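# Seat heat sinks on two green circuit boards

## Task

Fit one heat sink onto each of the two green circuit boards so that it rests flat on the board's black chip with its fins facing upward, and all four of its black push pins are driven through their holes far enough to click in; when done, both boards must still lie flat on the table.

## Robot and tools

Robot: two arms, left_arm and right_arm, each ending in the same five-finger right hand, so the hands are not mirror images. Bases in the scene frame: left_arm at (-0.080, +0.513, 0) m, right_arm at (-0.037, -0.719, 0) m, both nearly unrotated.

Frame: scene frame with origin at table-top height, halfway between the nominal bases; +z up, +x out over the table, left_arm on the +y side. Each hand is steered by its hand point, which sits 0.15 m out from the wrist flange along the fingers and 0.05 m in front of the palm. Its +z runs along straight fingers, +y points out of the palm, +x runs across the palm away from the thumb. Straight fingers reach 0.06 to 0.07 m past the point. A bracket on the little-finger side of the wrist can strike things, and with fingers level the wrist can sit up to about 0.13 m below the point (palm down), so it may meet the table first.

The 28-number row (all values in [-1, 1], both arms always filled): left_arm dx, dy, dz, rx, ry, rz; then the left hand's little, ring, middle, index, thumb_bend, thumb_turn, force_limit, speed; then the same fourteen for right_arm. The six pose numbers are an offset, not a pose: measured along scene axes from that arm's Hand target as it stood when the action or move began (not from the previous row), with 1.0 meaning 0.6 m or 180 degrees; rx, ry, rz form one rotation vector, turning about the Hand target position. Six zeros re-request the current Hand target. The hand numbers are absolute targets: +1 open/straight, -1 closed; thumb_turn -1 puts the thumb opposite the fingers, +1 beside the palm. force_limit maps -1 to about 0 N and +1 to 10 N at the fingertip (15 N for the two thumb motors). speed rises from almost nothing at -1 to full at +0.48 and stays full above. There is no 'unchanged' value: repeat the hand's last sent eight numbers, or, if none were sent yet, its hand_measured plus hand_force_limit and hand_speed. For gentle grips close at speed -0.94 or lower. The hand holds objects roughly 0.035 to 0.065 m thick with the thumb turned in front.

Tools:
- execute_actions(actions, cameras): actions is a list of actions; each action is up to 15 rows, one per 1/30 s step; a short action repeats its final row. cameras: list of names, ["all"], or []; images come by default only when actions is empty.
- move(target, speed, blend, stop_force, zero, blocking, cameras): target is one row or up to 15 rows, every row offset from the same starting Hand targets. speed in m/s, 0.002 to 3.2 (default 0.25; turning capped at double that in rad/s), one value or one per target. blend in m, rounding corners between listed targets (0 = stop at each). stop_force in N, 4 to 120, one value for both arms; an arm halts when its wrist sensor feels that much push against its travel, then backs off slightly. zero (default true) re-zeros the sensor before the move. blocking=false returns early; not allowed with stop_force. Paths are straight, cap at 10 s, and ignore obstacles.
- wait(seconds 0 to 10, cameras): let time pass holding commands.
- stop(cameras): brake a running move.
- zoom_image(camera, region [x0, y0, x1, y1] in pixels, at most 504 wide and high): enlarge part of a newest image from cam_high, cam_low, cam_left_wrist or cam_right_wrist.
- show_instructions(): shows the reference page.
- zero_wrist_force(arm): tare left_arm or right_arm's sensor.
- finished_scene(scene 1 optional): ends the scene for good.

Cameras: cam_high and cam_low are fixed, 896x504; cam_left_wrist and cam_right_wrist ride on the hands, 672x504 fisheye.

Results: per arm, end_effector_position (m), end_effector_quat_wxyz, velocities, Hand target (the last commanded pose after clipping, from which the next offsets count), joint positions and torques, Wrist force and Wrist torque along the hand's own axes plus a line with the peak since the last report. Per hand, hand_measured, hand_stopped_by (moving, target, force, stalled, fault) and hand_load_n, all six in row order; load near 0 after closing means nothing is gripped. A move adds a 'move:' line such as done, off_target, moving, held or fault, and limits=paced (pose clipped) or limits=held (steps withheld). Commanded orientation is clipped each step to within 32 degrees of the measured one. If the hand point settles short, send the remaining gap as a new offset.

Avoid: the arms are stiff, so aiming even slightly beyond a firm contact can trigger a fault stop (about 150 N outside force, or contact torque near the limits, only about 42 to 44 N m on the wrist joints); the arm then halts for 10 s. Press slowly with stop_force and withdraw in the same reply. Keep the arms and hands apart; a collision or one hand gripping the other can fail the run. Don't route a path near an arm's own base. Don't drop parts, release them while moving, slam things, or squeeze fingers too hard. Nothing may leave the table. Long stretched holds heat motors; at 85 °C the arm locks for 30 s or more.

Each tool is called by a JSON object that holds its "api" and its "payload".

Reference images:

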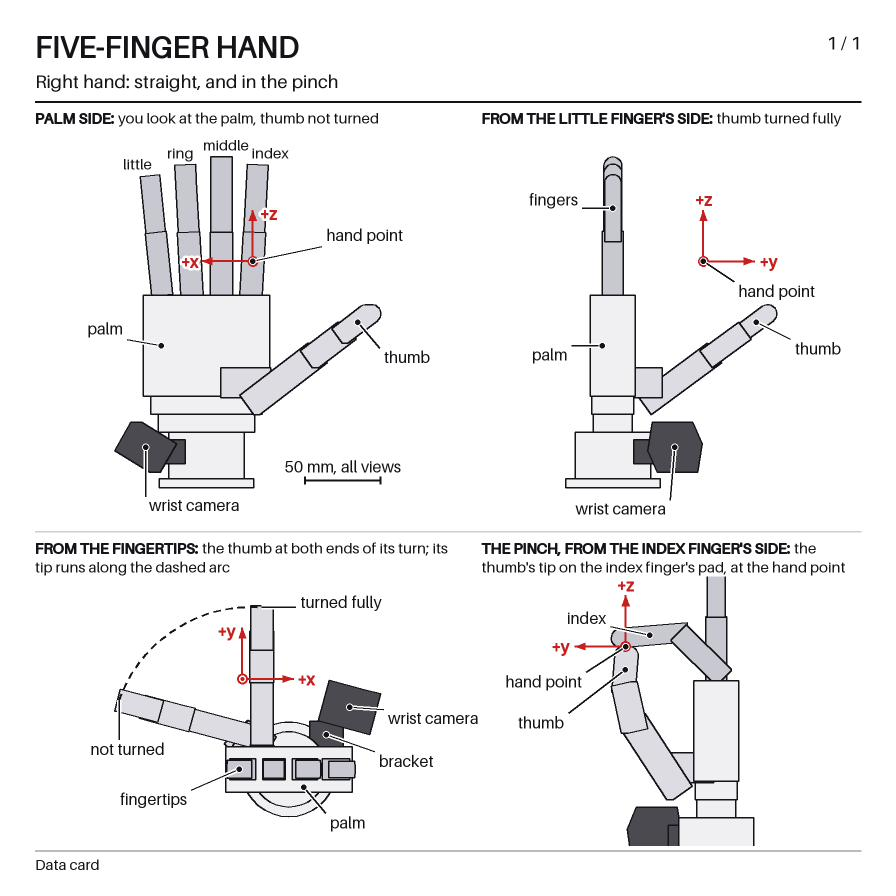

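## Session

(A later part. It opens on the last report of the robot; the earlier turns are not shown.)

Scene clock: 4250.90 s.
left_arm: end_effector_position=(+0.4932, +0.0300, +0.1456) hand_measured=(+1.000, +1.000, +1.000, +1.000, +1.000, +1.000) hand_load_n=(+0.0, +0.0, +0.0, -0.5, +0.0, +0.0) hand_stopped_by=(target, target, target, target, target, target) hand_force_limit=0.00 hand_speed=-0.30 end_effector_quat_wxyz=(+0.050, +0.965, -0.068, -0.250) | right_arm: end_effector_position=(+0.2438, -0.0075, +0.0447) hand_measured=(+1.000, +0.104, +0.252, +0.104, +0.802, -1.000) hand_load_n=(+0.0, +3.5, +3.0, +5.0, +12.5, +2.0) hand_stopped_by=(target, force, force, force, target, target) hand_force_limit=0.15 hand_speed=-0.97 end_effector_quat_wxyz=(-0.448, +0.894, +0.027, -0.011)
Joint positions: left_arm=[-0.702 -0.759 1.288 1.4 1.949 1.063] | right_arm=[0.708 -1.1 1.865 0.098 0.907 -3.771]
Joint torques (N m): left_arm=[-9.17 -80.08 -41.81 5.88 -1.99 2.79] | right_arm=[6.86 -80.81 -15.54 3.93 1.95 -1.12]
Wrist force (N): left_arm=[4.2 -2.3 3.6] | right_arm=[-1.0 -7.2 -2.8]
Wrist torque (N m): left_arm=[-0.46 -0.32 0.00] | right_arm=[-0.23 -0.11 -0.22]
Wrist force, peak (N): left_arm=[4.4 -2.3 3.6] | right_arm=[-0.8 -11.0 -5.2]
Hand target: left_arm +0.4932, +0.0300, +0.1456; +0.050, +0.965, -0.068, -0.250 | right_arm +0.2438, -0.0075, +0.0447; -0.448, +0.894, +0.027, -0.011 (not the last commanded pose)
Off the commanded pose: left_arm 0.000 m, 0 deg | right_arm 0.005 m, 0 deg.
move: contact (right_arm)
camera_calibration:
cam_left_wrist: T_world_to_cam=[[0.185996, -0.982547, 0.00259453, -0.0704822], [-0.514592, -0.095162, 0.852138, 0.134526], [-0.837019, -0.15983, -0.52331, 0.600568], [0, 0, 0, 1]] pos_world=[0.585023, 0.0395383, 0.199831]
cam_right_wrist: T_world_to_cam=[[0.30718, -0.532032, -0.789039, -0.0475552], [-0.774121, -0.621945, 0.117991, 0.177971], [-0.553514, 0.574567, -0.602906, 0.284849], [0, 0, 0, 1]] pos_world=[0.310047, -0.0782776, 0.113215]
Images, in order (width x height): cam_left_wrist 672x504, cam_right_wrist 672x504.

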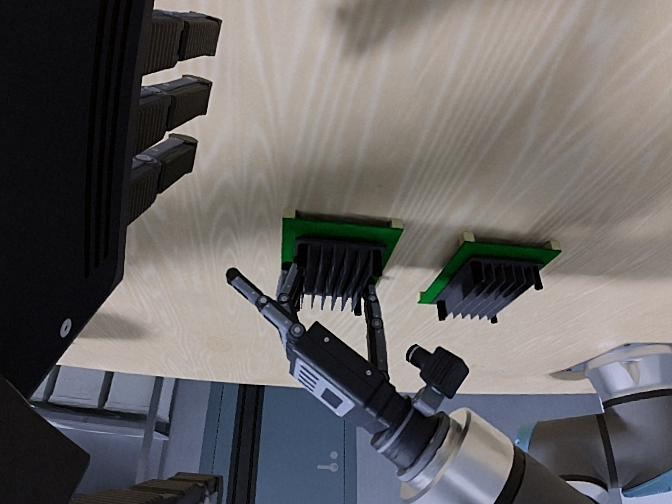

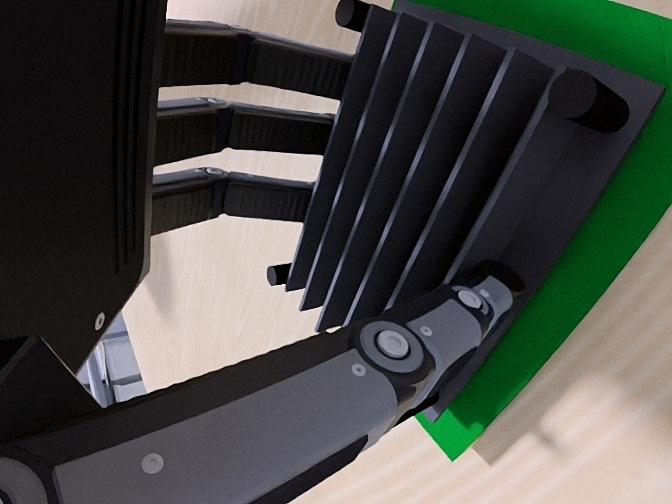

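{"api": "execute_actions", "payload": {"actions": [[[0,0,0,0,0,0, 1,1,1,1,1,1,0,-0.3, 0,0,0,0,0,0, 1,0.12,0.265,0.12,0.815,-1,0.15,-0.97]],[[0,0,0,0,0,0, 1,1,1,1,1,1,0,-0.3, 0,0,0,0,0,0, 1,0.12,0.265,0.12,0.815,-1,0.15,-0.97]]]}}

{"api": "execute_actions", "payload": {"actions": [[[0,0,0,0,0,0, 1,1,1,1,1,1,0,-0.3, 0,0,0,0,0,0, 1,0.14,0.285,0.14,0.83,-1,0.15,-0.97]],[[0,0,0,0,0,0, 1,1,1,1,1,1,0,-0.3, 0,0,0,0,0,0, 1,0.14,0.285,0.14,0.83,-1,0.15,-0.97]]]}}

{"api": "execute_actions", "payload": {"actions": [[[0,0,0,0,0,0, 1,1,1,1,1,1,0,-0.3, 0,0,0,0,0,0, 1,0.16,0.305,0.16,0.845,-1,0.15,-0.97]],[[0,0,0,0,0,0, 1,1,1,1,1,1,0,-0.3, 0,0,0,0,0,0, 1,0.16,0.305,0.16,0.845,-1,0.15,-0.97]]], "cameras": ["cam_left_wrist","cam_right_wrist"]}}

Scene clock: 4280.13 s.
left_arm: end_effector_position=(+0.4932, +0.0300, +0.1456) hand_measured=(+1.000, +1.000, +1.000, +1.000, +1.000, +1.000) hand_load_n=(+0.0, +0.0, +0.0, +0.0, +0.0, +0.0) hand_stopped_by=(target, target, target, target, target, target) hand_force_limit=0.00 hand_speed=-0.30 end_effector_quat_wxyz=(+0.050, +0.965, -0.068, -0.250) | right_arm: end_effector_position=(+0.2438, -0.0075, +0.0447) hand_measured=(+1.000, +0.120, +0.266, +0.120, +0.816, -1.000) hand_load_n=(+0.0, +0.0, +0.0, +0.5, +0.5, +0.5) hand_stopped_by=(target, target, target, target, target, target) hand_force_limit=0.15 hand_speed=-0.97 end_effector_quat_wxyz=(-0.448, +0.894, +0.027, -0.011)
Joint positions: left_arm=[-0.702 -0.759 1.288 1.4 1.949 1.063] | right_arm=[0.708 -1.1 1.865 0.098 0.907 -3.771]
Joint torques (N m): left_arm=[-9.18 -80.87 -42.07 5.98 -1.91 2.59] | right_arm=[5.54 -81.69 -23.39 3.99 1.81 -0.9]
Wrist force (N): left_arm=[4.0 -1.7 3.5] | right_arm=[-0.3 -3.0 1.6]
Wrist torque (N m): left_arm=[-0.36 -0.30 0.02] | right_arm=[-0.30 -0.17 -0.18]
Wrist force, peak (N): left_arm=[4.1 -2.7 3.6] | right_arm=[-0.9 -8.0 -2.2]
Hand target: left_arm +0.4932, +0.0300, +0.1456; +0.050, +0.965, -0.068, -0.250 | right_arm +0.2438, -0.0075, +0.0447; -0.448, +0.894, +0.027, -0.011
Off the commanded pose: left_arm 0.000 m, 0 deg | right_arm 0.000 m, 0 deg.

Scene clock: 4281.33 s.
left_arm: end_effector_position=(+0.4932, +0.0300, +0.1456) hand_measured=(+1.000, +1.000, +1.000, +1.000, +1.000, +1.000) hand_load_n=(+0.0, +0.0, +0.0, +0.0, +0.0, +0.0) hand_stopped_by=(target, target, target, target, target, target) hand_force_limit=0.00 hand_speed=-0.30 end_effector_quat_wxyz=(+0.050, +0.965, -0.068, -0.250) | right_arm: end_effector_position=(+0.2438, -0.0075, +0.0447) hand_measured=(+1.000, +0.140, +0.286, +0.140, +0.830, -1.000) hand_load_n=(+0.0, +0.0, +0.0, +0.0, +0.0, +0.0) hand_stopped_by=(target, target, target, target, target, target) hand_force_limit=0.15 hand_speed=-0.97 end_effector_quat_wxyz=(-0.448, +0.894, +0.027, -0.011)
Joint positions: left_arm=[-0.702 -0.759 1.288 1.4 1.949 1.063] | right_arm=[0.708 -1.1 1.865 0.098 0.907 -3.771]
Joint torques (N m): left_arm=[-6.02 -80.09 -40.93 6.02 -1.84 2.73] | right_arm=[5.11 -81.62 -31.7 3.88 1.81 -0.99]
Wrist force (N): left_arm=[3.4 -2.2 3.2] | right_arm=[-0.1 -2.4 1.3]
Wrist torque (N m): left_arm=[-0.42 -0.19 -0.05] | right_arm=[-0.25 -0.15 -0.18]
Wrist force, peak (N): left_arm=[3.7 -2.6 3.8] | right_arm=[0.1 -3.0 1.7]
Hand target: left_arm +0.4932, +0.0300, +0.1456; +0.050, +0.965, -0.068, -0.250 | right_arm +0.2438, -0.0075, +0.0447; -0.448, +0.894, +0.027, -0.011
Off the commanded pose: left_arm 0.000 m, 0 deg | right_arm 0.000 m, 0 deg.

Scene clock: 4282.53 s.
left_arm: end_effector_position=(+0.4932, +0.0300, +0.1456) hand_measured=(+1.000, +1.000, +1.000, +1.000, +1.000, +1.000) hand_load_n=(+0.0, +0.0, +0.0, +0.0, +0.0, +0.0) hand_stopped_by=(target, target, target, target, target, target) hand_force_limit=0.00 hand_speed=-0.30 end_effector_quat_wxyz=(+0.050, +0.965, -0.068, -0.250) | right_arm: end_effector_position=(+0.2438, -0.0075, +0.0447) hand_measured=(+1.000, +0.160, +0.306, +0.160, +0.846, -1.000) hand_load_n=(+0.0, +0.0, +0.0, +0.0, +0.0, +0.0) hand_stopped_by=(target, target, target, target, target, target) hand_force_limit=0.15 hand_speed=-0.97 end_effector_quat_wxyz=(-0.448, +0.894, +0.027, -0.011)
Joint positions: left_arm=[-0.702 -0.759 1.288 1.4 1.949 1.063] | right_arm=[0.708 -1.1 1.865 0.098 0.907 -3.771]
Joint torques (N m): left_arm=[-9.87 -79.89 -41.79 6.14 -1.69 2.55] | right_arm=[6.49 -81.46 -34.42 4.05 1.89 -1]
Wrist force (N): left_arm=[3.7 -2.1 3.3] | right_arm=[-0.1 -2.5 1.1]
Wrist torque (N m): left_arm=[-0.41 -0.25 -0.02] | right_arm=[-0.25 -0.14 -0.19]
Wrist force, peak (N): left_arm=[3.7 -2.3 4.2] | right_arm=[0.0 -2.9 1.7]
Hand target: left_arm +0.4932, +0.0300, +0.1456; +0.050, +0.965, -0.068, -0.250 | right_arm +0.2438, -0.0075, +0.0447; -0.448, +0.894, +0.027, -0.011
Off the commanded pose: left_arm 0.000 m, 0 deg | right_arm 0.000 m, 0 deg.
camera_calibration:
cam_left_wrist: T_world_to_cam=[[0.185996, -0.982547, 0.00259453, -0.0704822], [-0.514592, -0.095162, 0.852138, 0.134526], [-0.837019, -0.15983, -0.52331, 0.600568], [0, 0, 0, 1]] pos_world=[0.585023, 0.0395383, 0.199831]
cam_right_wrist: T_world_to_cam=[[0.30718, -0.532032, -0.789039, -0.0475552], [-0.774121, -0.621945, 0.117991, 0.177971], [-0.553514, 0.574567, -0.602906, 0.284849], [0, 0, 0, 1]] pos_world=[0.310047, -0.0782776, 0.113215]
Images, in order (width x height): cam_left_wrist 672x504, cam_right_wrist 672x504.

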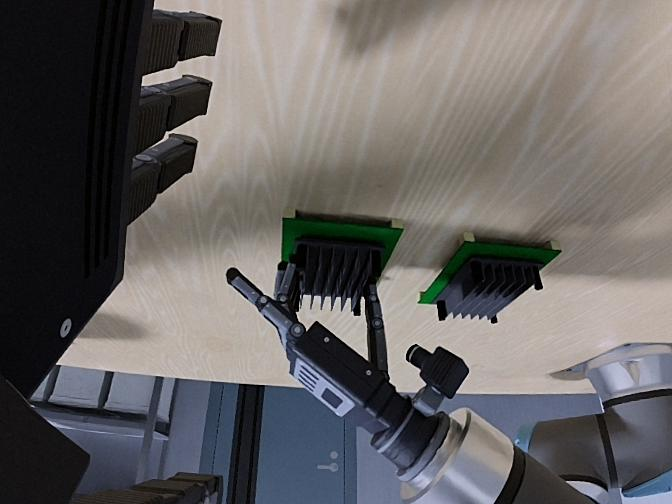

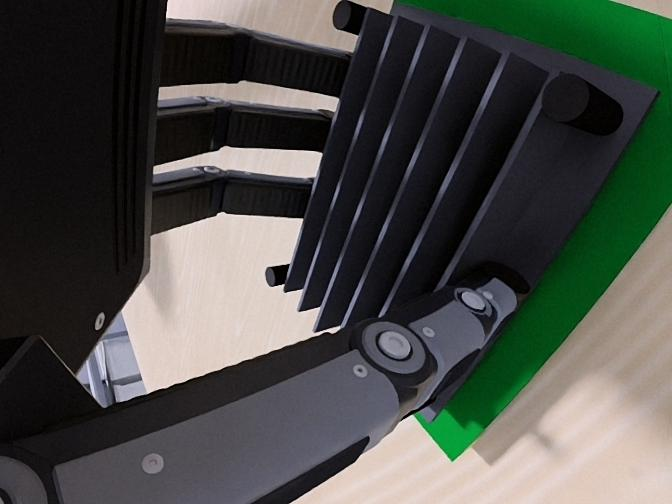

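{"api": "zoom_image", "payload": {"camera": "cam_left_wrist", "region": [270, 200, 420, 320]}}

{"api": "zoom_image", "payload": {"camera": "cam_right_wrist", "region": [372, 0, 672, 470]}}

Scaled by 3.360 from the camera's 672x504 image, which has a finer 960x720 frame.

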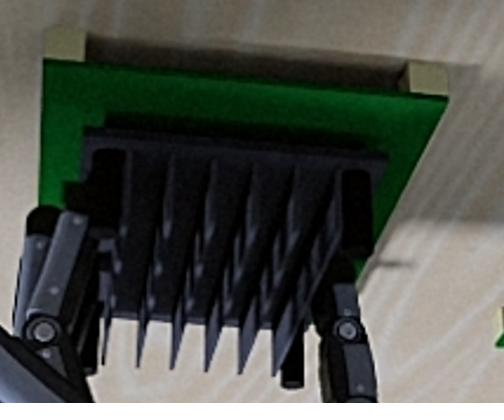

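Scaled by 1.072 from the camera's 672x504 image, which has a finer 960x720 frame.

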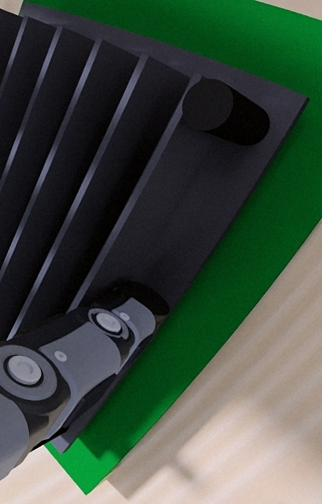

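{"api": "execute_actions", "payload": {"actions": [[[0,0,0,0,0,0, 1,1,1,1,1,1,0,-0.3, 0,0,0,0,0,0, 1,0.5,0.5,0.5,1,-1,0.15,-0.8]],[[0,0,0,0,0,0, 1,1,1,1,1,1,0,-0.3, 0,0,0,0,0,0, 1,0.5,0.5,0.5,1,-1,0.15,-0.8]],[[0,0,0,0,0,0, 1,1,1,1,1,1,0,-0.3, 0,0,0,0,0,0, 1,0.5,0.5,0.5,1,-1,0.15,-0.8]]]}}

{"api": "move", "payload": {"target": [[0,0,0,0,0,0, 1,1,1,1,1,1,0,-0.3, 0,0,0.12,0,0,0, 1,0.5,0.5,0.5,1,-1,0.15,-0.8]], "speed": 0.05, "cameras": ["cam_left_wrist","cam_right_wrist"]}}

{"api": "zoom_image", "payload": {"camera": "cam_left_wrist", "region": [270, 200, 420, 320]}}

{"api": "zoom_image", "payload": {"camera": "cam_right_wrist", "region": [372, 0, 672, 400]}}

Scene clock: 4309.37 s.
left_arm: end_effector_position=(+0.4932, +0.0300, +0.1456) hand_measured=(+1.000, +1.000, +1.000, +1.000, +1.000, +1.000) hand_load_n=(+0.0, +0.0, +0.0, +0.0, +0.0, +0.0) hand_stopped_by=(target, target, target, target, target, target) hand_force_limit=0.00 hand_speed=-0.30 end_effector_quat_wxyz=(+0.050, +0.965, -0.068, -0.250) | right_arm: end_effector_position=(+0.2438, -0.0075, +0.0447) hand_measured=(+1.000, +0.500, +0.500, +0.500, +1.000, -1.000) hand_load_n=(+0.0, +0.0, +0.0, +0.0, +0.0, +0.0) hand_stopped_by=(target, target, target, target, target, target) hand_force_limit=0.15 hand_speed=-0.80 end_effector_quat_wxyz=(-0.448, +0.894, +0.027, -0.011)
Joint positions: left_arm=[-0.702 -0.759 1.288 1.4 1.949 1.063] | right_arm=[0.708 -1.1 1.865 0.098 0.907 -3.771]
Joint torques (N m): left_arm=[-7.87 -80.32 -41.53 5.71 -2.14 2.52] | right_arm=[6.28 -79.22 -35.1 3.94 1.97 -1.34]
Wrist force (N): left_arm=[3.8 -2.0 2.9] | right_arm=[-0.2 -3.1 1.5]
Wrist torque (N m): left_arm=[-0.38 -0.26 -0.01] | right_arm=[-0.35 -0.13 -0.21]
Wrist force, peak (N): left_arm=[3.8 -2.3 4.0] | right_arm=[0.0 -2.9 1.9]
Hand target: left_arm +0.4932, +0.0300, +0.1456; +0.050, +0.965, -0.068, -0.250 | right_arm +0.2438, -0.0075, +0.0447; -0.448, +0.894, +0.027, -0.011
Off the commanded pose: left_arm 0.000 m, 0 deg | right_arm 0.000 m, 0 deg.

Scene clock: 4311.27 s.
left_arm: end_effector_position=(+0.4932, +0.0300, +0.1456) hand_measured=(+1.000, +1.000, +1.000, +1.000, +1.000, +1.000) hand_load_n=(+0.0, +0.0, +0.0, +0.0, +0.0, +0.0) hand_stopped_by=(target, target, target, target, target, target) hand_force_limit=0.00 hand_speed=-0.30 end_effector_quat_wxyz=(+0.050, +0.965, -0.068, -0.250) | right_arm: end_effector_position=(+0.2438, -0.0075, +0.1165) hand_measured=(+1.000, +0.500, +0.500, +0.500, +1.000, -1.000) hand_load_n=(+0.0, +0.0, +0.0, +0.0, +0.0, +0.0) hand_stopped_by=(target, target, target, target, target, target) hand_force_limit=0.15 hand_speed=-0.80 end_effector_quat_wxyz=(-0.448, +0.894, +0.027, -0.011)
Joint positions: left_arm=[-0.702 -0.759 1.288 1.4 1.949 1.063] | right_arm=[0.708 -1.179 1.825 0.216 0.907 -3.771]
Joint torques (N m): left_arm=[-8.93 -79.09 -40.97 6.08 -1.87 2.29] | right_arm=[-0.39 -83.31 -39.19 4.82 1.58 -1.71]
Wrist force (N): left_arm=[3.8 -1.8 3.8] | right_arm=[0.0 -2.7 1.2]
Wrist torque (N m): left_arm=[-0.40 -0.27 -0.01] | right_arm=[-0.28 -0.17 -0.18]
Wrist force, peak (N): left_arm=[4.1 -2.3 3.7] | right_arm=[0.1 -3.0 1.5]
Hand target: left_arm +0.4932, +0.0300, +0.1456; +0.050, +0.965, -0.068, -0.250 | right_arm +0.2438, -0.0075, +0.1167; -0.448, +0.894, +0.027, -0.011
Off the commanded pose: left_arm 0.000 m, 0 deg | right_arm 0.000 m, 0 deg.
move: done
camera_calibration:
cam_left_wrist: T_world_to_cam=[[0.185996, -0.982547, 0.00259453, -0.0704822], [-0.514592, -0.095162, 0.852138, 0.134526], [-0.837019, -0.15983, -0.52331, 0.600568], [0, 0, 0, 1]] pos_world=[0.585023, 0.0395383, 0.199831]
cam_right_wrist: T_world_to_cam=[[0.30718, -0.532032, -0.789039, 0.00909777], [-0.774121, -0.621945, 0.117991, 0.169499], [-0.553514, 0.574567, -0.602906, 0.328137], [0, 0, 0, 1]] pos_world=[0.310047, -0.0782776, 0.185015]
Images, in order (width x height): cam_left_wrist 672x504, cam_right_wrist 672x504.

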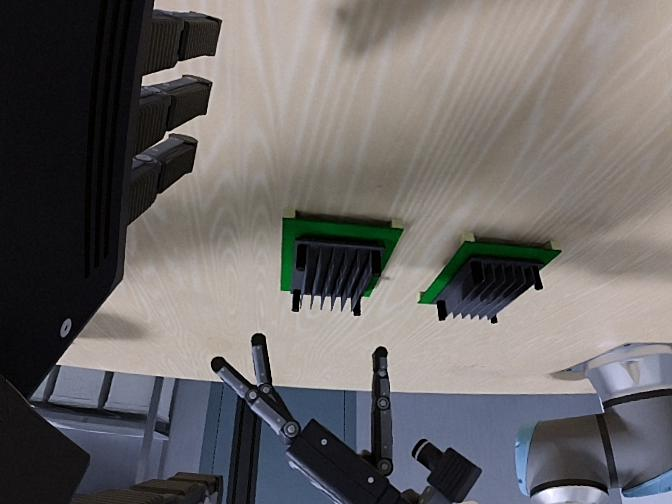

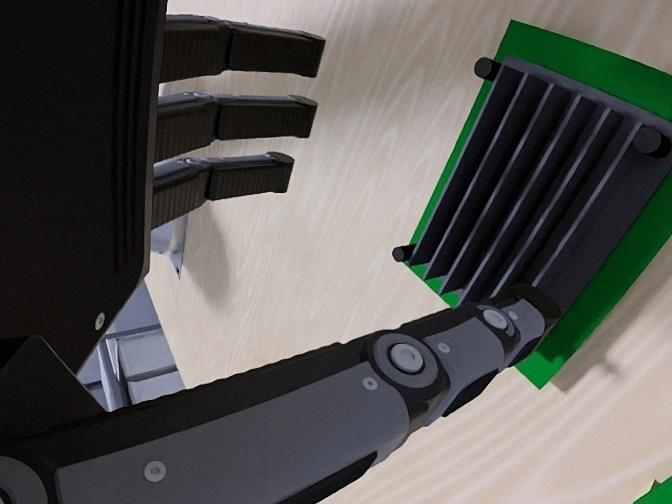

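Scaled by 3.360 from the camera's 672x504 image, which has a finer 960x720 frame.

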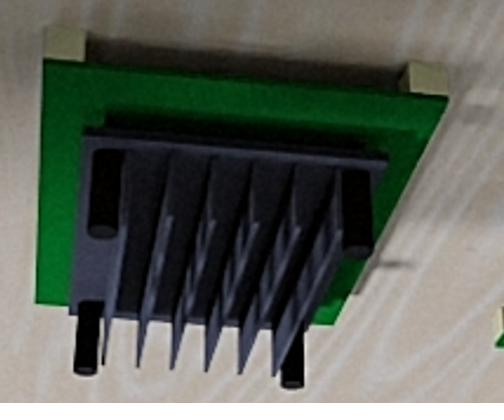

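Scaled by 1.260 from the camera's 672x504 image, which has a finer 960x720 frame.

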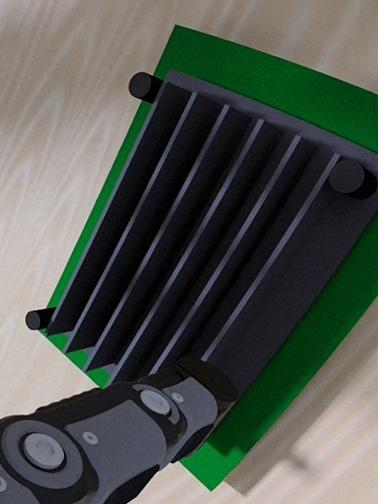

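{"api": "zoom_image", "payload": {"camera": "cam_right_wrist", "region": [380, 40, 672, 270]}}

Scaled by 1.726 from the camera's 672x504 image, which has a finer 960x720 frame.

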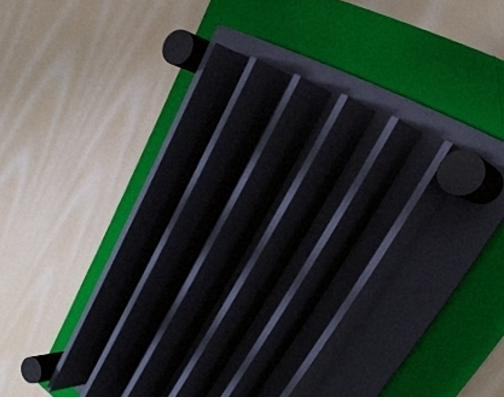

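{"api": "move", "payload": {"target": [[0,0,0,0,0,0, 1,1,1,1,1,1,0,-0.3, -0.0457,-0.061,0.1138,-0.2947,-0.0159,-0.0026, -1,-1,-1,1,1,-1,0.15,-0.3]], "speed": 0.12}}

{"api": "move", "payload": {"target": [[-0.2062,0.3043,0.0502,0,0,0.2839, 1,1,1,1,1,1,0,-0.3, 0,0,0,0,0,0, -1,-1,-1,1,1,-1,0.15,-0.3]], "speed": 0.15, "cameras": ["cam_left_wrist","cam_high"]}}

Scene clock: 4403.53 s.
left_arm: end_effector_position=(+0.4932, +0.0300, +0.1456) hand_measured=(+1.000, +1.000, +1.000, +1.000, +1.000, +1.000) hand_load_n=(+0.0, +0.0, +0.0, +0.0, +0.0, +0.0) hand_stopped_by=(target, target, target, target, target, target) hand_force_limit=0.00 hand_speed=-0.30 end_effector_quat_wxyz=(+0.050, +0.965, -0.068, -0.250) | right_arm: end_effector_position=(+0.2220, -0.0366, +0.1710) hand_measured=(-1.000, -1.000, -1.000, +1.000, +1.000, -1.000) hand_load_n=(+0.0, +0.0, +0.0, +0.0, +0.0, +0.0) hand_stopped_by=(target, target, target, target, target, target) hand_force_limit=0.15 hand_speed=-0.30 end_effector_quat_wxyz=(-0.097, +0.995, +0.027, -0.001)
Joint positions: left_arm=[-0.702 -0.759 1.288 1.4 1.949 1.063] | right_arm=[0.902 -1.009 1.434 0.992 1.452 -3.816]
Joint torques (N m): left_arm=[-6.81 -79.56 -41.28 6.33 -1.6 2.68] | right_arm=[-10.81 -98.65 -22.35 0 -2.51 -1.93]
Wrist force (N): left_arm=[3.9 -1.8 3.5] | right_arm=[0.2 -0.9 0.7]
Wrist torque (N m): left_arm=[-0.37 -0.28 0.00] | right_arm=[-0.08 -0.09 -0.08]
Wrist force, peak (N): left_arm=[4.2 -2.5 3.7] | right_arm=[-0.1 -2.9 1.5]
Hand target: left_arm +0.4932, +0.0300, +0.1456; +0.050, +0.965, -0.068, -0.250 | right_arm +0.2221, -0.0366, +0.1710; -0.097, +0.995, +0.027, -0.001 (not the last commanded pose)
Off the commanded pose: left_arm 0.000 m, 0 deg | right_arm 0.017 m, 11 deg.
move: held (right_arm; a check stopped the path); limits=held
pose unreachable (right arm): on one or more control steps of this call, first in action 0 (counted from 0), this arm could not follow its commanded pose, so it was not sent that pose on those steps. It may still have moved: this result reports where it is.
cause: moving toward the commanded pose would bring a part of the arm too close to another arm (a part of this arm just beyond joint 3 (elbow) and a part of the left arm just beyond its joint 3 (elbow), 13 mm apart when this arm was first held).

Scene clock: 4407.17 s.
left_arm: end_effector_position=(+0.3695, +0.2125, +0.1757) hand_measured=(+1.000, +1.000, +1.000, +1.000, +1.000, +1.000) hand_load_n=(+0.0, +0.0, +0.0, +0.0, +0.0, +0.0) hand_stopped_by=(target, target, target, target, target, target) hand_force_limit=0.00 hand_speed=-0.30 end_effector_quat_wxyz=(+0.153, +0.900, +0.355, -0.204) | right_arm: end_effector_position=(+0.2221, -0.0366, +0.1710) hand_measured=(-1.000, -1.000, -1.000, +1.000, +1.000, -1.000) hand_load_n=(+0.0, +0.0, +0.0, +0.0, -0.5, +0.0) hand_stopped_by=(target, target, target, target, target, target) hand_force_limit=0.15 hand_speed=-0.30 end_effector_quat_wxyz=(-0.097, +0.995, +0.027, -0.001)
Joint positions: left_arm=[-0.584 -1.282 2.007 0.818 2.086 0.214] | right_arm=[0.902 -1.009 1.434 0.992 1.451 -3.816]
Joint torques (N m): left_arm=[12.27 -66.76 -22.88 0.84 -1.37 -2.82] | right_arm=[-10.99 -99.29 -22.8 0.15 -2.51 -1.51]
Wrist force (N): left_arm=[3.8 -2.8 2.8] | right_arm=[-0.3 -0.9 0.4]
Wrist torque (N m): left_arm=[-0.38 -0.33 0.08] | right_arm=[-0.07 0.00 -0.12]
Wrist force, peak (N): left_arm=[4.3 -2.6 3.1] | right_arm=[-0.1 -1.3 0.6]
Hand target: left_arm +0.3695, +0.2126, +0.1757; +0.153, +0.900, +0.355, -0.204 | right_arm +0.2221, -0.0366, +0.1710; -0.097, +0.995, +0.027, -0.001
Off the commanded pose: left_arm 0.000 m, 0 deg | right_arm 0.000 m, 0 deg.
move: done
camera_calibration:
cam_left_wrist: T_world_to_cam=[[0.881318, -0.472517, 0.00247986, -0.233484], [-0.249137, -0.460207, 0.852139, 0.0420619], [-0.401509, -0.751623, -0.52331, 0.506765], [0, 0, 0, 1]] pos_world=[0.419723, 0.289928, 0.229931]
Images, in order (width x height): cam_high 896x504, cam_left_wrist 672x504.

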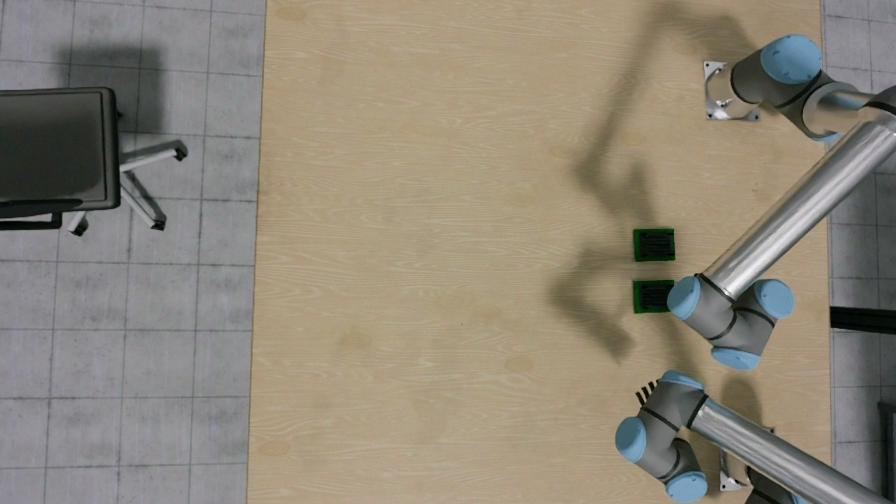

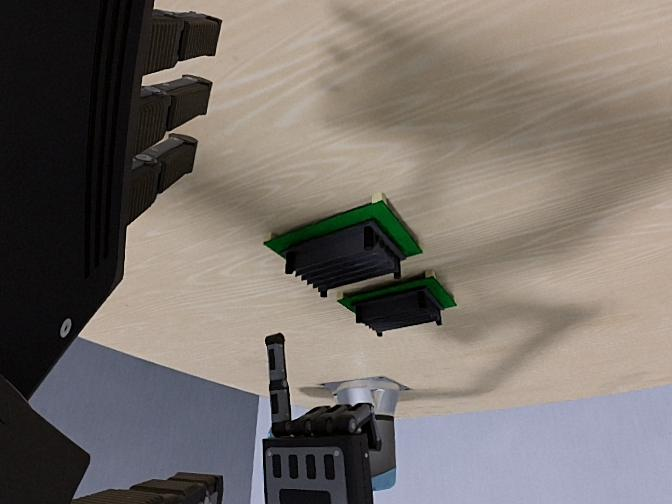

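{"api": "move", "payload": {"target": [[0,0,0,0,0,0, 1,1,1,1,1,1,0,-0.3, -0.0095,-0.0125,0.0067,-0.0617,-0.0033,-0.0017, -1,-1,-1,1,1,-1,0.15,-0.3],[0,0,0,0,0,0, 1,1,1,1,1,1,0,-0.3, -0.0095,-0.0125,-0.0883,-0.0617,-0.0033,-0.0017, -1,-1,-1,1,1,-1,0.15,-0.3]], "speed": 0.1, "cameras": ["cam_left_wrist"]}}

{"api": "zoom_image", "payload": {"camera": "cam_left_wrist", "region": [250, 190, 430, 330]}}

{"api": "zoom_image", "payload": {"camera": "cam_left_wrist", "region": [255, 215, 345, 305]}}

Scene clock: 4420.77 s.
left_arm: end_effector_position=(+0.3695, +0.2126, +0.1757) hand_measured=(+1.000, +1.000, +1.000, +1.000, +1.000, +1.000) hand_load_n=(+0.0, +0.0, +0.0, +0.5, +0.0, -0.5) hand_stopped_by=(target, target, target, target, target, target) hand_force_limit=0.00 hand_speed=-0.30 end_effector_quat_wxyz=(+0.153, +0.900, +0.355, -0.204) | right_arm: end_effector_position=(+0.2164, -0.0441, +0.1183) hand_measured=(-1.000, -1.000, -1.000, +1.000, +1.000, -1.000) hand_load_n=(+0.0, +0.0, +0.0, +0.0, +0.0, +0.0) hand_stopped_by=(target, target, target, target, target, target) hand_force_limit=0.15 hand_speed=-0.30 end_effector_quat_wxyz=(+0.000, +1.000, +0.024, +0.002)
Joint positions: left_arm=[-0.584 -1.282 2.007 0.818 2.086 0.213] | right_arm=[0.945 -0.891 1.386 1.074 1.574 -3.777]
Joint torques (N m): left_arm=[6.02 -69.76 -22.58 0.42 -1.11 -2.73] | right_arm=[8.25 -70.93 -21.61 0.27 2.74 1.9]
Wrist force (N): left_arm=[3.6 -2.9 3.0] | right_arm=[-0.3 -0.5 0.1]
Wrist torque (N m): left_arm=[-0.40 -0.31 0.06] | right_arm=[-0.03 0.03 -0.11]
Wrist force, peak (N): left_arm=[4.0 -3.1 3.0] | right_arm=[-0.2 -1.1 0.9]
Hand target: left_arm +0.3695, +0.2126, +0.1757; +0.153, +0.900, +0.355, -0.204 | right_arm +0.2164, -0.0441, +0.1181; +0.000, +1.000, +0.024, +0.002
Off the commanded pose: left_arm 0.000 m, 0 deg | right_arm 0.000 m, 0 deg.
move: done
camera_calibration:
cam_left_wrist: T_world_to_cam=[[0.881496, -0.472184, 0.00255152, -0.233626], [-0.24901, -0.460259, 0.852148, 0.0420678], [-0.401197, -0.7518, -0.523295, 0.506757], [0, 0, 0, 1]] pos_world=[0.419725, 0.290027, 0.229932]
Images, in order (width x height): cam_left_wrist 672x504.

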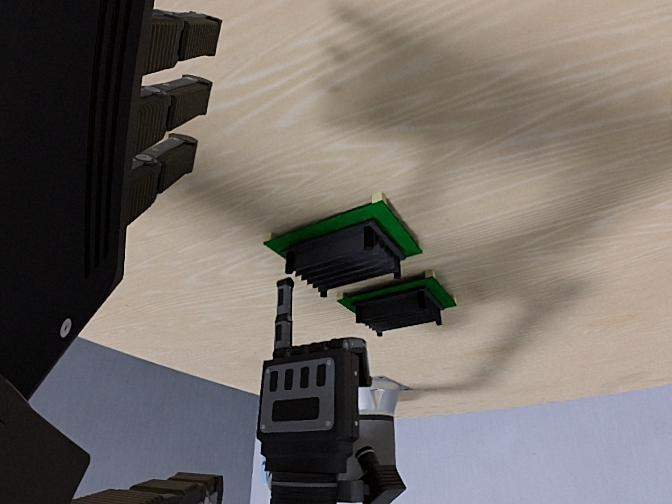

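Scaled by 2.800 from the camera's 672x504 image, which has a finer 960x720 frame.

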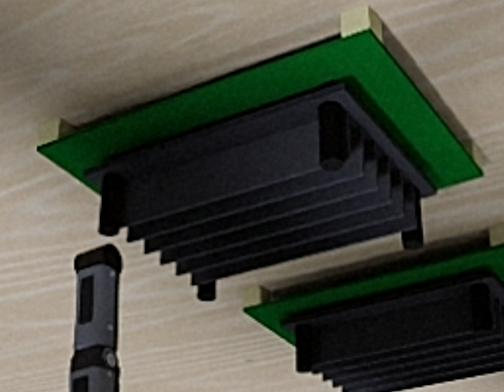

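Scaled by 5.600 from the camera's 672x504 image, which has a finer 960x720 frame.

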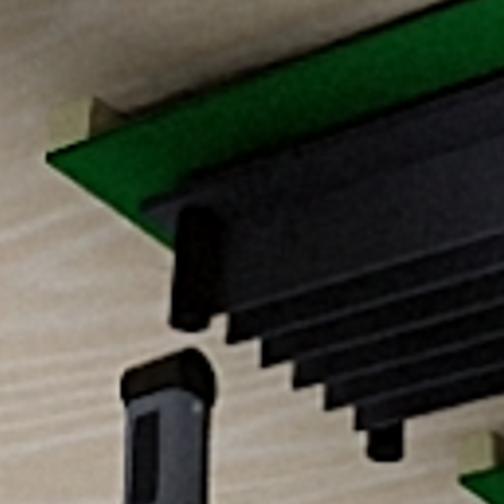

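{"api": "move", "payload": {"target": [[0,0,0,0,0,0, 1,1,1,1,1,1,0,-0.3, 0,0,-0.025,0,0,0, -1,-1,-1,1,1,-1,0.15,-0.3]], "speed": 0.008, "stop_force": 8, "cameras": ["cam_left_wrist"]}}

{"api": "zoom_image", "payload": {"camera": "cam_left_wrist", "region": [250, 190, 430, 330]}}

Scene clock: 4435.53 s.
left_arm: end_effector_position=(+0.3695, +0.2126, +0.1757) hand_measured=(+1.000, +1.000, +1.000, +1.000, +1.000, +1.000) hand_load_n=(+0.0, +0.0, +0.0, +0.0, +0.0, +0.0) hand_stopped_by=(target, target, target, target, target, target) hand_force_limit=0.00 hand_speed=-0.30 end_effector_quat_wxyz=(+0.153, +0.900, +0.355, -0.204) | right_arm: end_effector_position=(+0.2164, -0.0440, +0.1102) hand_measured=(-1.000, -1.000, -1.000, +1.000, +1.000, -1.000) hand_load_n=(+0.0, +0.0, +0.0, +0.0, -0.5, +0.0) hand_stopped_by=(target, target, target, target, target, target) hand_force_limit=0.15 hand_speed=-0.30 end_effector_quat_wxyz=(+0.000, +1.000, +0.024, +0.002)
Joint positions: left_arm=[-0.584 -1.282 2.007 0.818 2.086 0.213] | right_arm=[0.945 -0.885 1.39 1.063 1.574 -3.777]
Joint torques (N m): left_arm=[-9.05 -70.89 -21.2 0.49 -1.34 -2.48] | right_arm=[6.85 -100.44 -36.66 5.81 0.4 1.78]
Wrist force (N): left_arm=[3.9 -2.6 2.9] | right_arm=[0.0 0.0 -7.4]
Wrist torque (N m): left_arm=[-0.34 -0.35 0.09] | right_arm=[0.47 -0.05 -0.07]
Wrist force, peak (N): left_arm=[3.9 -3.4 3.1] | right_arm=[0.1 -0.3 -11.8]
Hand target: left_arm +0.3695, +0.2126, +0.1757; +0.153, +0.900, +0.355, -0.204 | right_arm +0.2164, -0.0440, +0.1102; +0.000, +1.000, +0.024, +0.002 (not the last commanded pose)
Off the commanded pose: left_arm 0.000 m, 0 deg | right_arm 0.007 m, 0 deg.
move: contact (right_arm)
camera_calibration:
cam_left_wrist: T_world_to_cam=[[0.881496, -0.472184, 0.00255152, -0.233626], [-0.24901, -0.460259, 0.852148, 0.0420678], [-0.401197, -0.7518, -0.523295, 0.506757], [0, 0, 0, 1]] pos_world=[0.419725, 0.290027, 0.229932]
Images, in order (width x height): cam_left_wrist 672x504.

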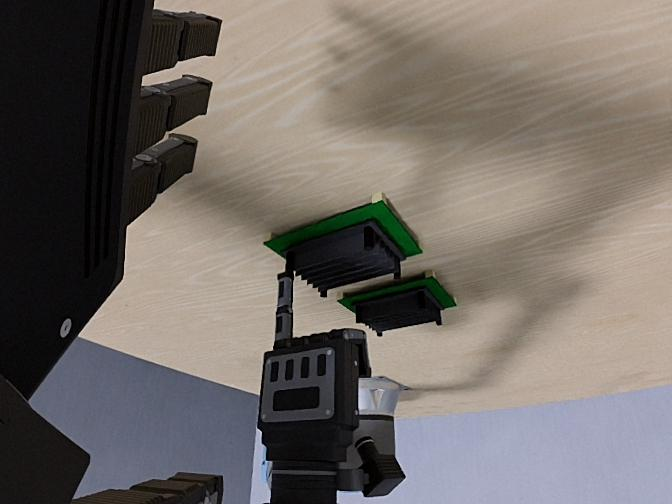

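Scaled by 2.800 from the camera's 672x504 image, which has a finer 960x720 frame.

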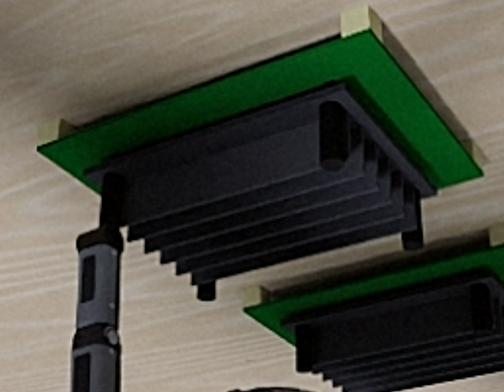

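{"api": "move", "payload": {"target": [[0,0,0,0,0,0, 1,1,1,1,1,1,0,-0.3, 0,0,-0.0075,0,0,0, -1,-1,-1,1,1,-1,0.15,-0.3]], "speed": 0.003, "stop_force": 32, "zero": false, "cameras": ["cam_left_wrist"]}}

{"api": "zoom_image", "payload": {"camera": "cam_left_wrist", "region": [250, 190, 430, 330]}}

Scene clock: 4450.13 s.
left_arm: end_effector_position=(+0.3695, +0.2126, +0.1757) hand_measured=(+1.000, +1.000, +1.000, +1.000, +1.000, +1.000) hand_load_n=(+0.0, +0.0, +0.0, +0.0, +0.0, +0.0) hand_stopped_by=(target, target, target, target, target, target) hand_force_limit=0.00 hand_speed=-0.30 end_effector_quat_wxyz=(+0.153, +0.900, +0.355, -0.204) | right_arm: end_effector_position=(+0.2164, -0.0440, +0.1057) hand_measured=(-1.000, -1.000, -1.000, +1.000, +1.000, -1.000) hand_load_n=(+0.0, +0.0, +0.0, +0.0, +0.0, +0.0) hand_stopped_by=(target, target, target, target, target, target) hand_force_limit=0.15 hand_speed=-0.30 end_effector_quat_wxyz=(+0.000, +1.000, +0.024, +0.002)
Joint positions: left_arm=[-0.584 -1.282 2.007 0.818 2.086 0.213] | right_arm=[0.945 -0.881 1.393 1.057 1.574 -3.777]
Joint torques (N m): left_arm=[-12.22 -70.42 -21.68 0.26 -1.51 -2.84] | right_arm=[6.49 -70.84 -20.65 0.37 0.39 1.6]
Wrist force (N): left_arm=[3.8 -2.8 2.7] | right_arm=[-0.2 -0.1 0.2]
Wrist torque (N m): left_arm=[-0.36 -0.33 0.07] | right_arm=[0.03 0.00 -0.09]
Wrist force, peak (N): left_arm=[4.0 -3.1 3.2] | right_arm=[-0.3 -0.5 -17.3]
Hand target: left_arm +0.3695, +0.2126, +0.1757; +0.153, +0.900, +0.355, -0.204 | right_arm +0.2164, -0.0440, +0.1057; +0.000, +1.000, +0.024, +0.002
Off the commanded pose: left_arm 0.000 m, 0 deg | right_arm 0.000 m, 0 deg.
move: done
camera_calibration:
cam_left_wrist: T_world_to_cam=[[0.881496, -0.472184, 0.00255152, -0.233626], [-0.24901, -0.460259, 0.852148, 0.0420678], [-0.401197, -0.7518, -0.523295, 0.506757], [0, 0, 0, 1]] pos_world=[0.419725, 0.290027, 0.229932]
Images, in order (width x height): cam_left_wrist 672x504.

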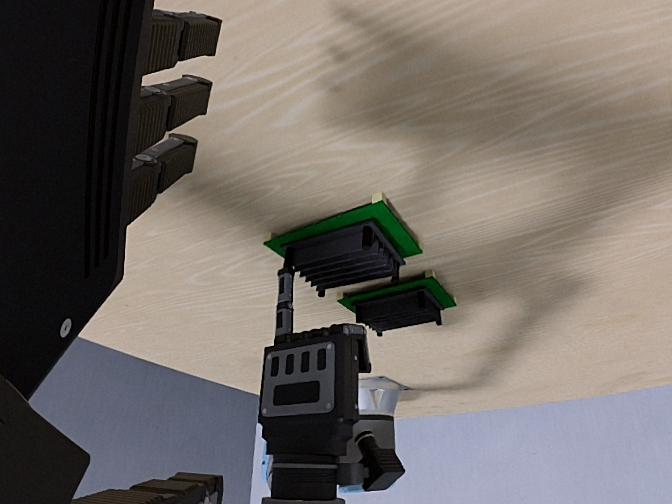

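Scaled by 2.800 from the camera's 672x504 image, which has a finer 960x720 frame.

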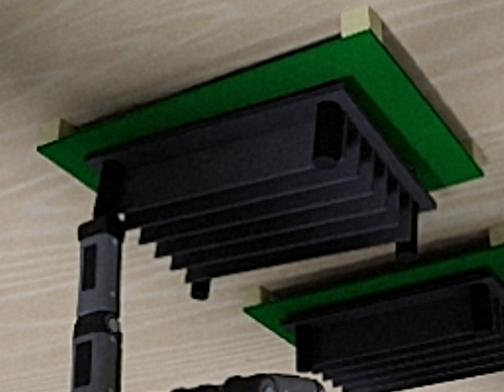

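{"api": "move", "payload": {"target": [[0,0,0,0,0,0, 1,1,1,1,1,1,0,-0.3, 0,0,0.06,0,0,0, -1,-1,-1,1,1,-1,0.15,-0.3],[0,0,0,0,0,0, 1,1,1,1,1,1,0,-0.3, 0.1645,-0.1082,0.06,0,0,0, -1,-1,-1,1,1,-1,0.15,-0.3],[0,0,0,0,0,0, 1,1,1,1,1,1,0,-0.3, 0.1645,-0.1082,0.025,0,0,0, -1,-1,-1,1,1,-1,0.15,-0.3]], "speed": [0.03,0.08,0.06], "blend": [0.003,0.005,0], "cameras": ["cam_left_wrist"]}}

{"api": "zoom_image", "payload": {"camera": "cam_left_wrist", "region": [250, 190, 430, 330]}}

{"api": "zoom_image", "payload": {"camera": "cam_left_wrist", "region": [340, 220, 430, 310]}}

Scene clock: 4469.20 s.
left_arm: end_effector_position=(+0.3695, +0.2126, +0.1757) hand_measured=(+1.000, +1.000, +1.000, +1.000, +1.000, +1.000) hand_load_n=(+0.0, +0.0, +0.0, +0.0, +0.0, +0.0) hand_stopped_by=(target, target, target, target, target, target) hand_force_limit=0.00 hand_speed=-0.30 end_effector_quat_wxyz=(+0.153, +0.900, +0.355, -0.204) | right_arm: end_effector_position=(+0.3151, -0.1090, +0.1209) hand_measured=(-1.000, -1.000, -1.000, +1.000, +1.000, -1.000) hand_load_n=(+0.0, +0.0, +0.0, +0.0, +0.0, +0.0) hand_stopped_by=(target, target, target, target, target, target) hand_force_limit=0.15 hand_speed=-0.30 end_effector_quat_wxyz=(+0.000, +1.000, +0.024, +0.002)
Joint positions: left_arm=[-0.584 -1.282 2.007 0.818 2.086 0.213] | right_arm=[0.79 -0.918 1.428 1.058 1.574 -3.932]
Joint torques (N m): left_arm=[-12.04 -72.26 -21.01 0.42 -1.13 -2.91] | right_arm=[-10.64 -69.9 -21.48 0.66 -2.35 -2.29]
Wrist force (N): left_arm=[3.5 -3.2 2.7] | right_arm=[-0.4 -0.4 0.1]
Wrist torque (N m): left_arm=[-0.41 -0.28 0.05] | right_arm=[-0.03 0.04 0.10]
Wrist force, peak (N): left_arm=[4.0 -3.1 3.0] | right_arm=[-0.8 -0.3 0.6]
Hand target: left_arm +0.3695, +0.2126, +0.1757; +0.153, +0.900, +0.355, -0.204 | right_arm +0.3151, -0.1090, +0.1207; +0.000, +1.000, +0.024, +0.002
Off the commanded pose: left_arm 0.000 m, 0 deg | right_arm 0.000 m, 0 deg.
move: done
camera_calibration:
cam_left_wrist: T_world_to_cam=[[0.881496, -0.472184, 0.00255152, -0.233626], [-0.24901, -0.460259, 0.852148, 0.0420678], [-0.401197, -0.7518, -0.523295, 0.506757], [0, 0, 0, 1]] pos_world=[0.419725, 0.290027, 0.229932]
Images, in order (width x height): cam_left_wrist 672x504.

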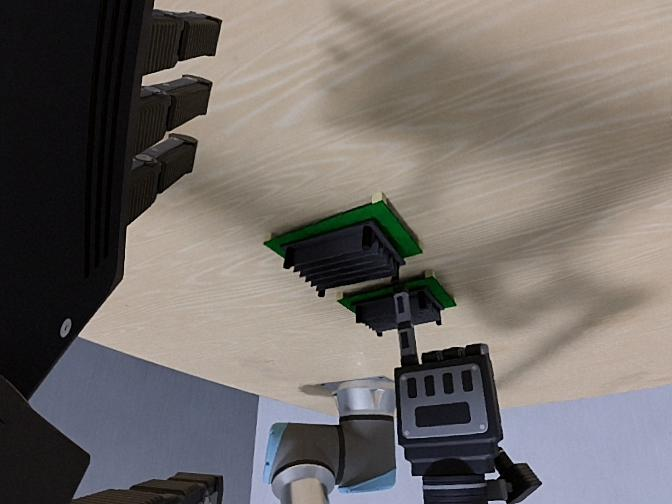

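Scaled by 2.800 from the camera's 672x504 image, which has a finer 960x720 frame.

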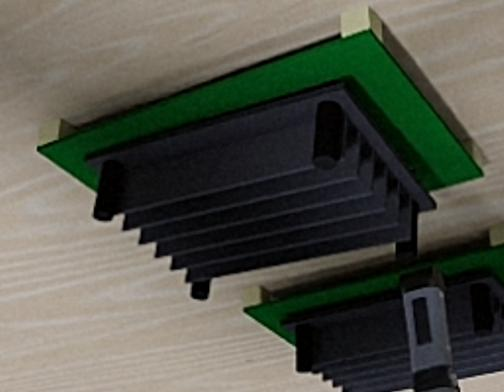

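Scaled by 5.600 from the camera's 672x504 image, which has a finer 960x720 frame.

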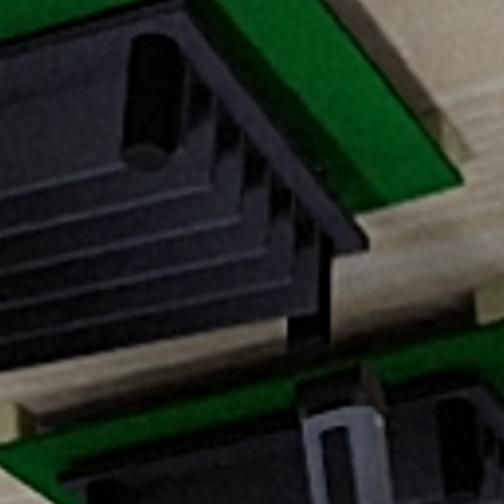

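{"api": "move", "payload": {"target": [[0,0,0,0,0,0, 1,1,1,1,1,1,0,-0.3, -0.002,0.0008,-0.002,0,0,0, -1,-1,-1,1,1,-1,0.15,-0.3],[0,0,0,0,0,0, 1,1,1,1,1,1,0,-0.3, -0.002,0.0008,-0.0255,0,0,0, -1,-1,-1,1,1,-1,0.15,-0.3]], "speed": [0.02,0.006], "stop_force": 12, "cameras": ["cam_left_wrist"]}}

{"api": "zoom_image", "payload": {"camera": "cam_left_wrist", "region": [250, 190, 430, 330]}}

Scene clock: 4485.60 s.
left_arm: end_effector_position=(+0.3695, +0.2126, +0.1757) hand_measured=(+1.000, +1.000, +1.000, +1.000, +1.000, +1.000) hand_load_n=(+0.0, +0.0, +0.0, +0.0, +0.0, +0.0) hand_stopped_by=(target, target, target, target, target, target) hand_force_limit=0.00 hand_speed=-0.30 end_effector_quat_wxyz=(+0.153, +0.900, +0.355, -0.204) | right_arm: end_effector_position=(+0.3139, -0.1085, +0.1123) hand_measured=(-1.000, -1.000, -1.000, +1.000, +1.000, -1.000) hand_load_n=(+0.0, +0.0, +0.0, -3.0, +0.0, +0.0) hand_stopped_by=(target, target, target, target, target, target) hand_force_limit=0.15 hand_speed=-0.30 end_effector_quat_wxyz=(+0.000, +1.000, +0.024, +0.002)
Joint positions: left_arm=[-0.584 -1.282 2.007 0.818 2.086 0.213] | right_arm=[0.791 -0.911 1.434 1.046 1.574 -3.93]
Joint torques (N m): left_arm=[-9.17 -70.69 -21.73 0.82 -1.27 -2.62] | right_arm=[7.71 -95.49 -36.12 4.81 -1.65 1.1]
Wrist force (N): left_arm=[3.5 -3.3 2.9] | right_arm=[1.4 1.5 -11.4]
Wrist torque (N m): left_arm=[-0.44 -0.27 0.04] | right_arm=[0.64 0.00 0.21]
Wrist force, peak (N): left_arm=[4.0 -3.3 2.7] | right_arm=[2.3 1.2 -14.8]
Hand target: left_arm +0.3695, +0.2126, +0.1757; +0.153, +0.900, +0.355, -0.204 | right_arm +0.3139, -0.1085, +0.1123; +0.000, +1.000, +0.024, +0.002 (not the last commanded pose)
Off the commanded pose: left_arm 0.000 m, 0 deg | right_arm 0.007 m, 0 deg.
move: contact (right_arm); path passed 1 of 2 targets
camera_calibration:
cam_left_wrist: T_world_to_cam=[[0.881496, -0.472184, 0.00255152, -0.233626], [-0.24901, -0.460259, 0.852148, 0.0420678], [-0.401197, -0.7518, -0.523295, 0.506757], [0, 0, 0, 1]] pos_world=[0.419725, 0.290027, 0.229932]
Images, in order (width x height): cam_left_wrist 672x504.

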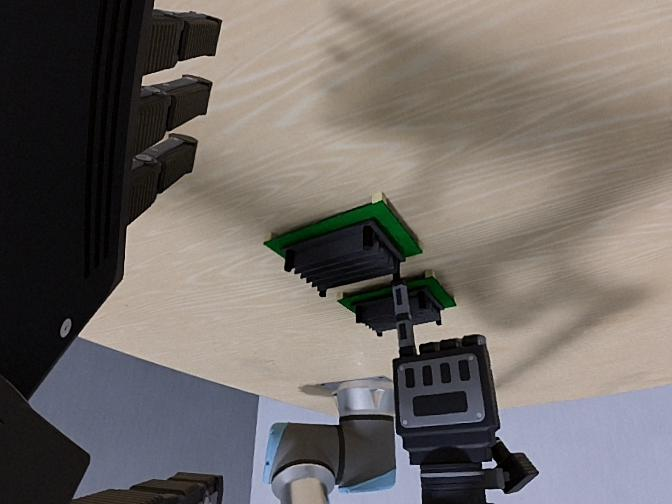

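Scaled by 2.800 from the camera's 672x504 image, which has a finer 960x720 frame.

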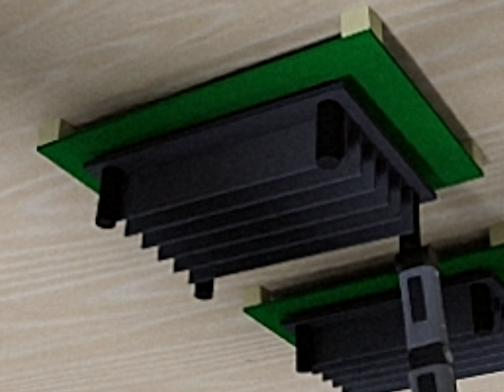

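{"api": "move", "payload": {"target": [[0,0,0,0,0,0, 1,1,1,1,1,1,0,-0.3, 0,0,-0.0113,0,0,0, -1,-1,-1,1,1,-1,0.15,-0.3]], "speed": 0.004, "stop_force": 32, "zero": false, "cameras": ["cam_left_wrist"]}}

{"api": "zoom_image", "payload": {"camera": "cam_left_wrist", "region": [250, 190, 430, 330]}}

Scene clock: 4499.47 s.
left_arm: end_effector_position=(+0.3695, +0.2126, +0.1757) hand_measured=(+1.000, +1.000, +1.000, +1.000, +1.000, +1.000) hand_load_n=(+0.0, +0.0, -0.5, +0.0, +0.0, +0.0) hand_stopped_by=(target, target, target, target, target, target) hand_force_limit=0.00 hand_speed=-0.30 end_effector_quat_wxyz=(+0.153, +0.900, +0.355, -0.204) | right_arm: end_effector_position=(+0.3139, -0.1084, +0.1056) hand_measured=(-1.000, -1.000, -1.000, +1.000, +1.000, -1.000) hand_load_n=(+0.0, +0.0, +0.0, -2.0, +0.0, +0.0) hand_stopped_by=(target, target, target, target, target, target) hand_force_limit=0.15 hand_speed=-0.30 end_effector_quat_wxyz=(+0.000, +1.000, +0.024, +0.002)
Joint positions: left_arm=[-0.584 -1.282 2.007 0.818 2.086 0.213] | right_arm=[0.791 -0.906 1.438 1.037 1.574 -3.93]
Joint torques (N m): left_arm=[-10.22 -70.03 -21.95 0.84 -1.4 -2.9] | right_arm=[3.51 -53.8 -13.93 0.27 -1.78 0.96]
Wrist force (N): left_arm=[3.4 -3.2 2.7] | right_arm=[3.1 1.4 -32.1]
Wrist torque (N m): left_arm=[-0.42 -0.26 0.04] | right_arm=[1.90 -0.02 0.32]
Wrist force, peak (N): left_arm=[4.0 -3.2 3.2] | right_arm=[2.9 1.3 -33.1]
Hand target: left_arm +0.3695, +0.2126, +0.1757; +0.153, +0.900, +0.355, -0.204 | right_arm +0.3139, -0.1084, +0.1057; +0.000, +1.000, +0.024, +0.002
Off the commanded pose: left_arm 0.000 m, 0 deg | right_arm 0.000 m, 0 deg.
move: contact (right_arm)
camera_calibration:
cam_left_wrist: T_world_to_cam=[[0.881496, -0.472184, 0.00255152, -0.233626], [-0.24901, -0.460259, 0.852148, 0.0420678], [-0.401197, -0.7518, -0.523295, 0.506757], [0, 0, 0, 1]] pos_world=[0.419725, 0.290027, 0.229932]
Images, in order (width x height): cam_left_wrist 672x504.

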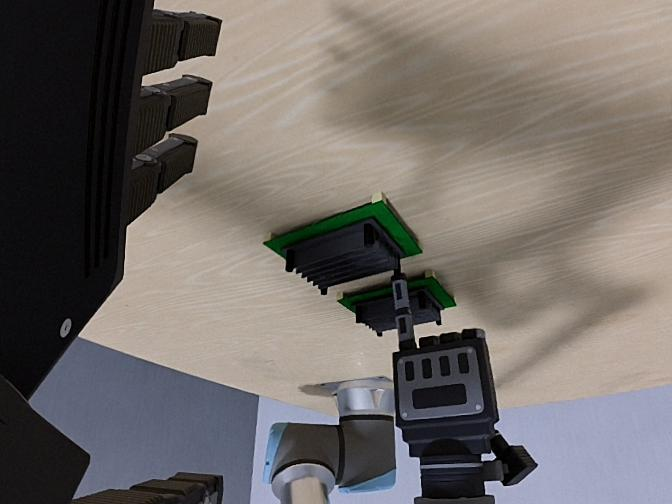

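Scaled by 2.800 from the camera's 672x504 image, which has a finer 960x720 frame.

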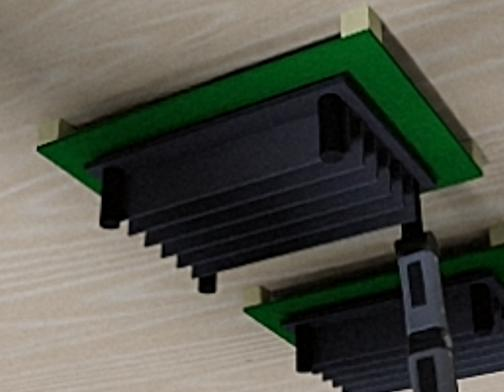

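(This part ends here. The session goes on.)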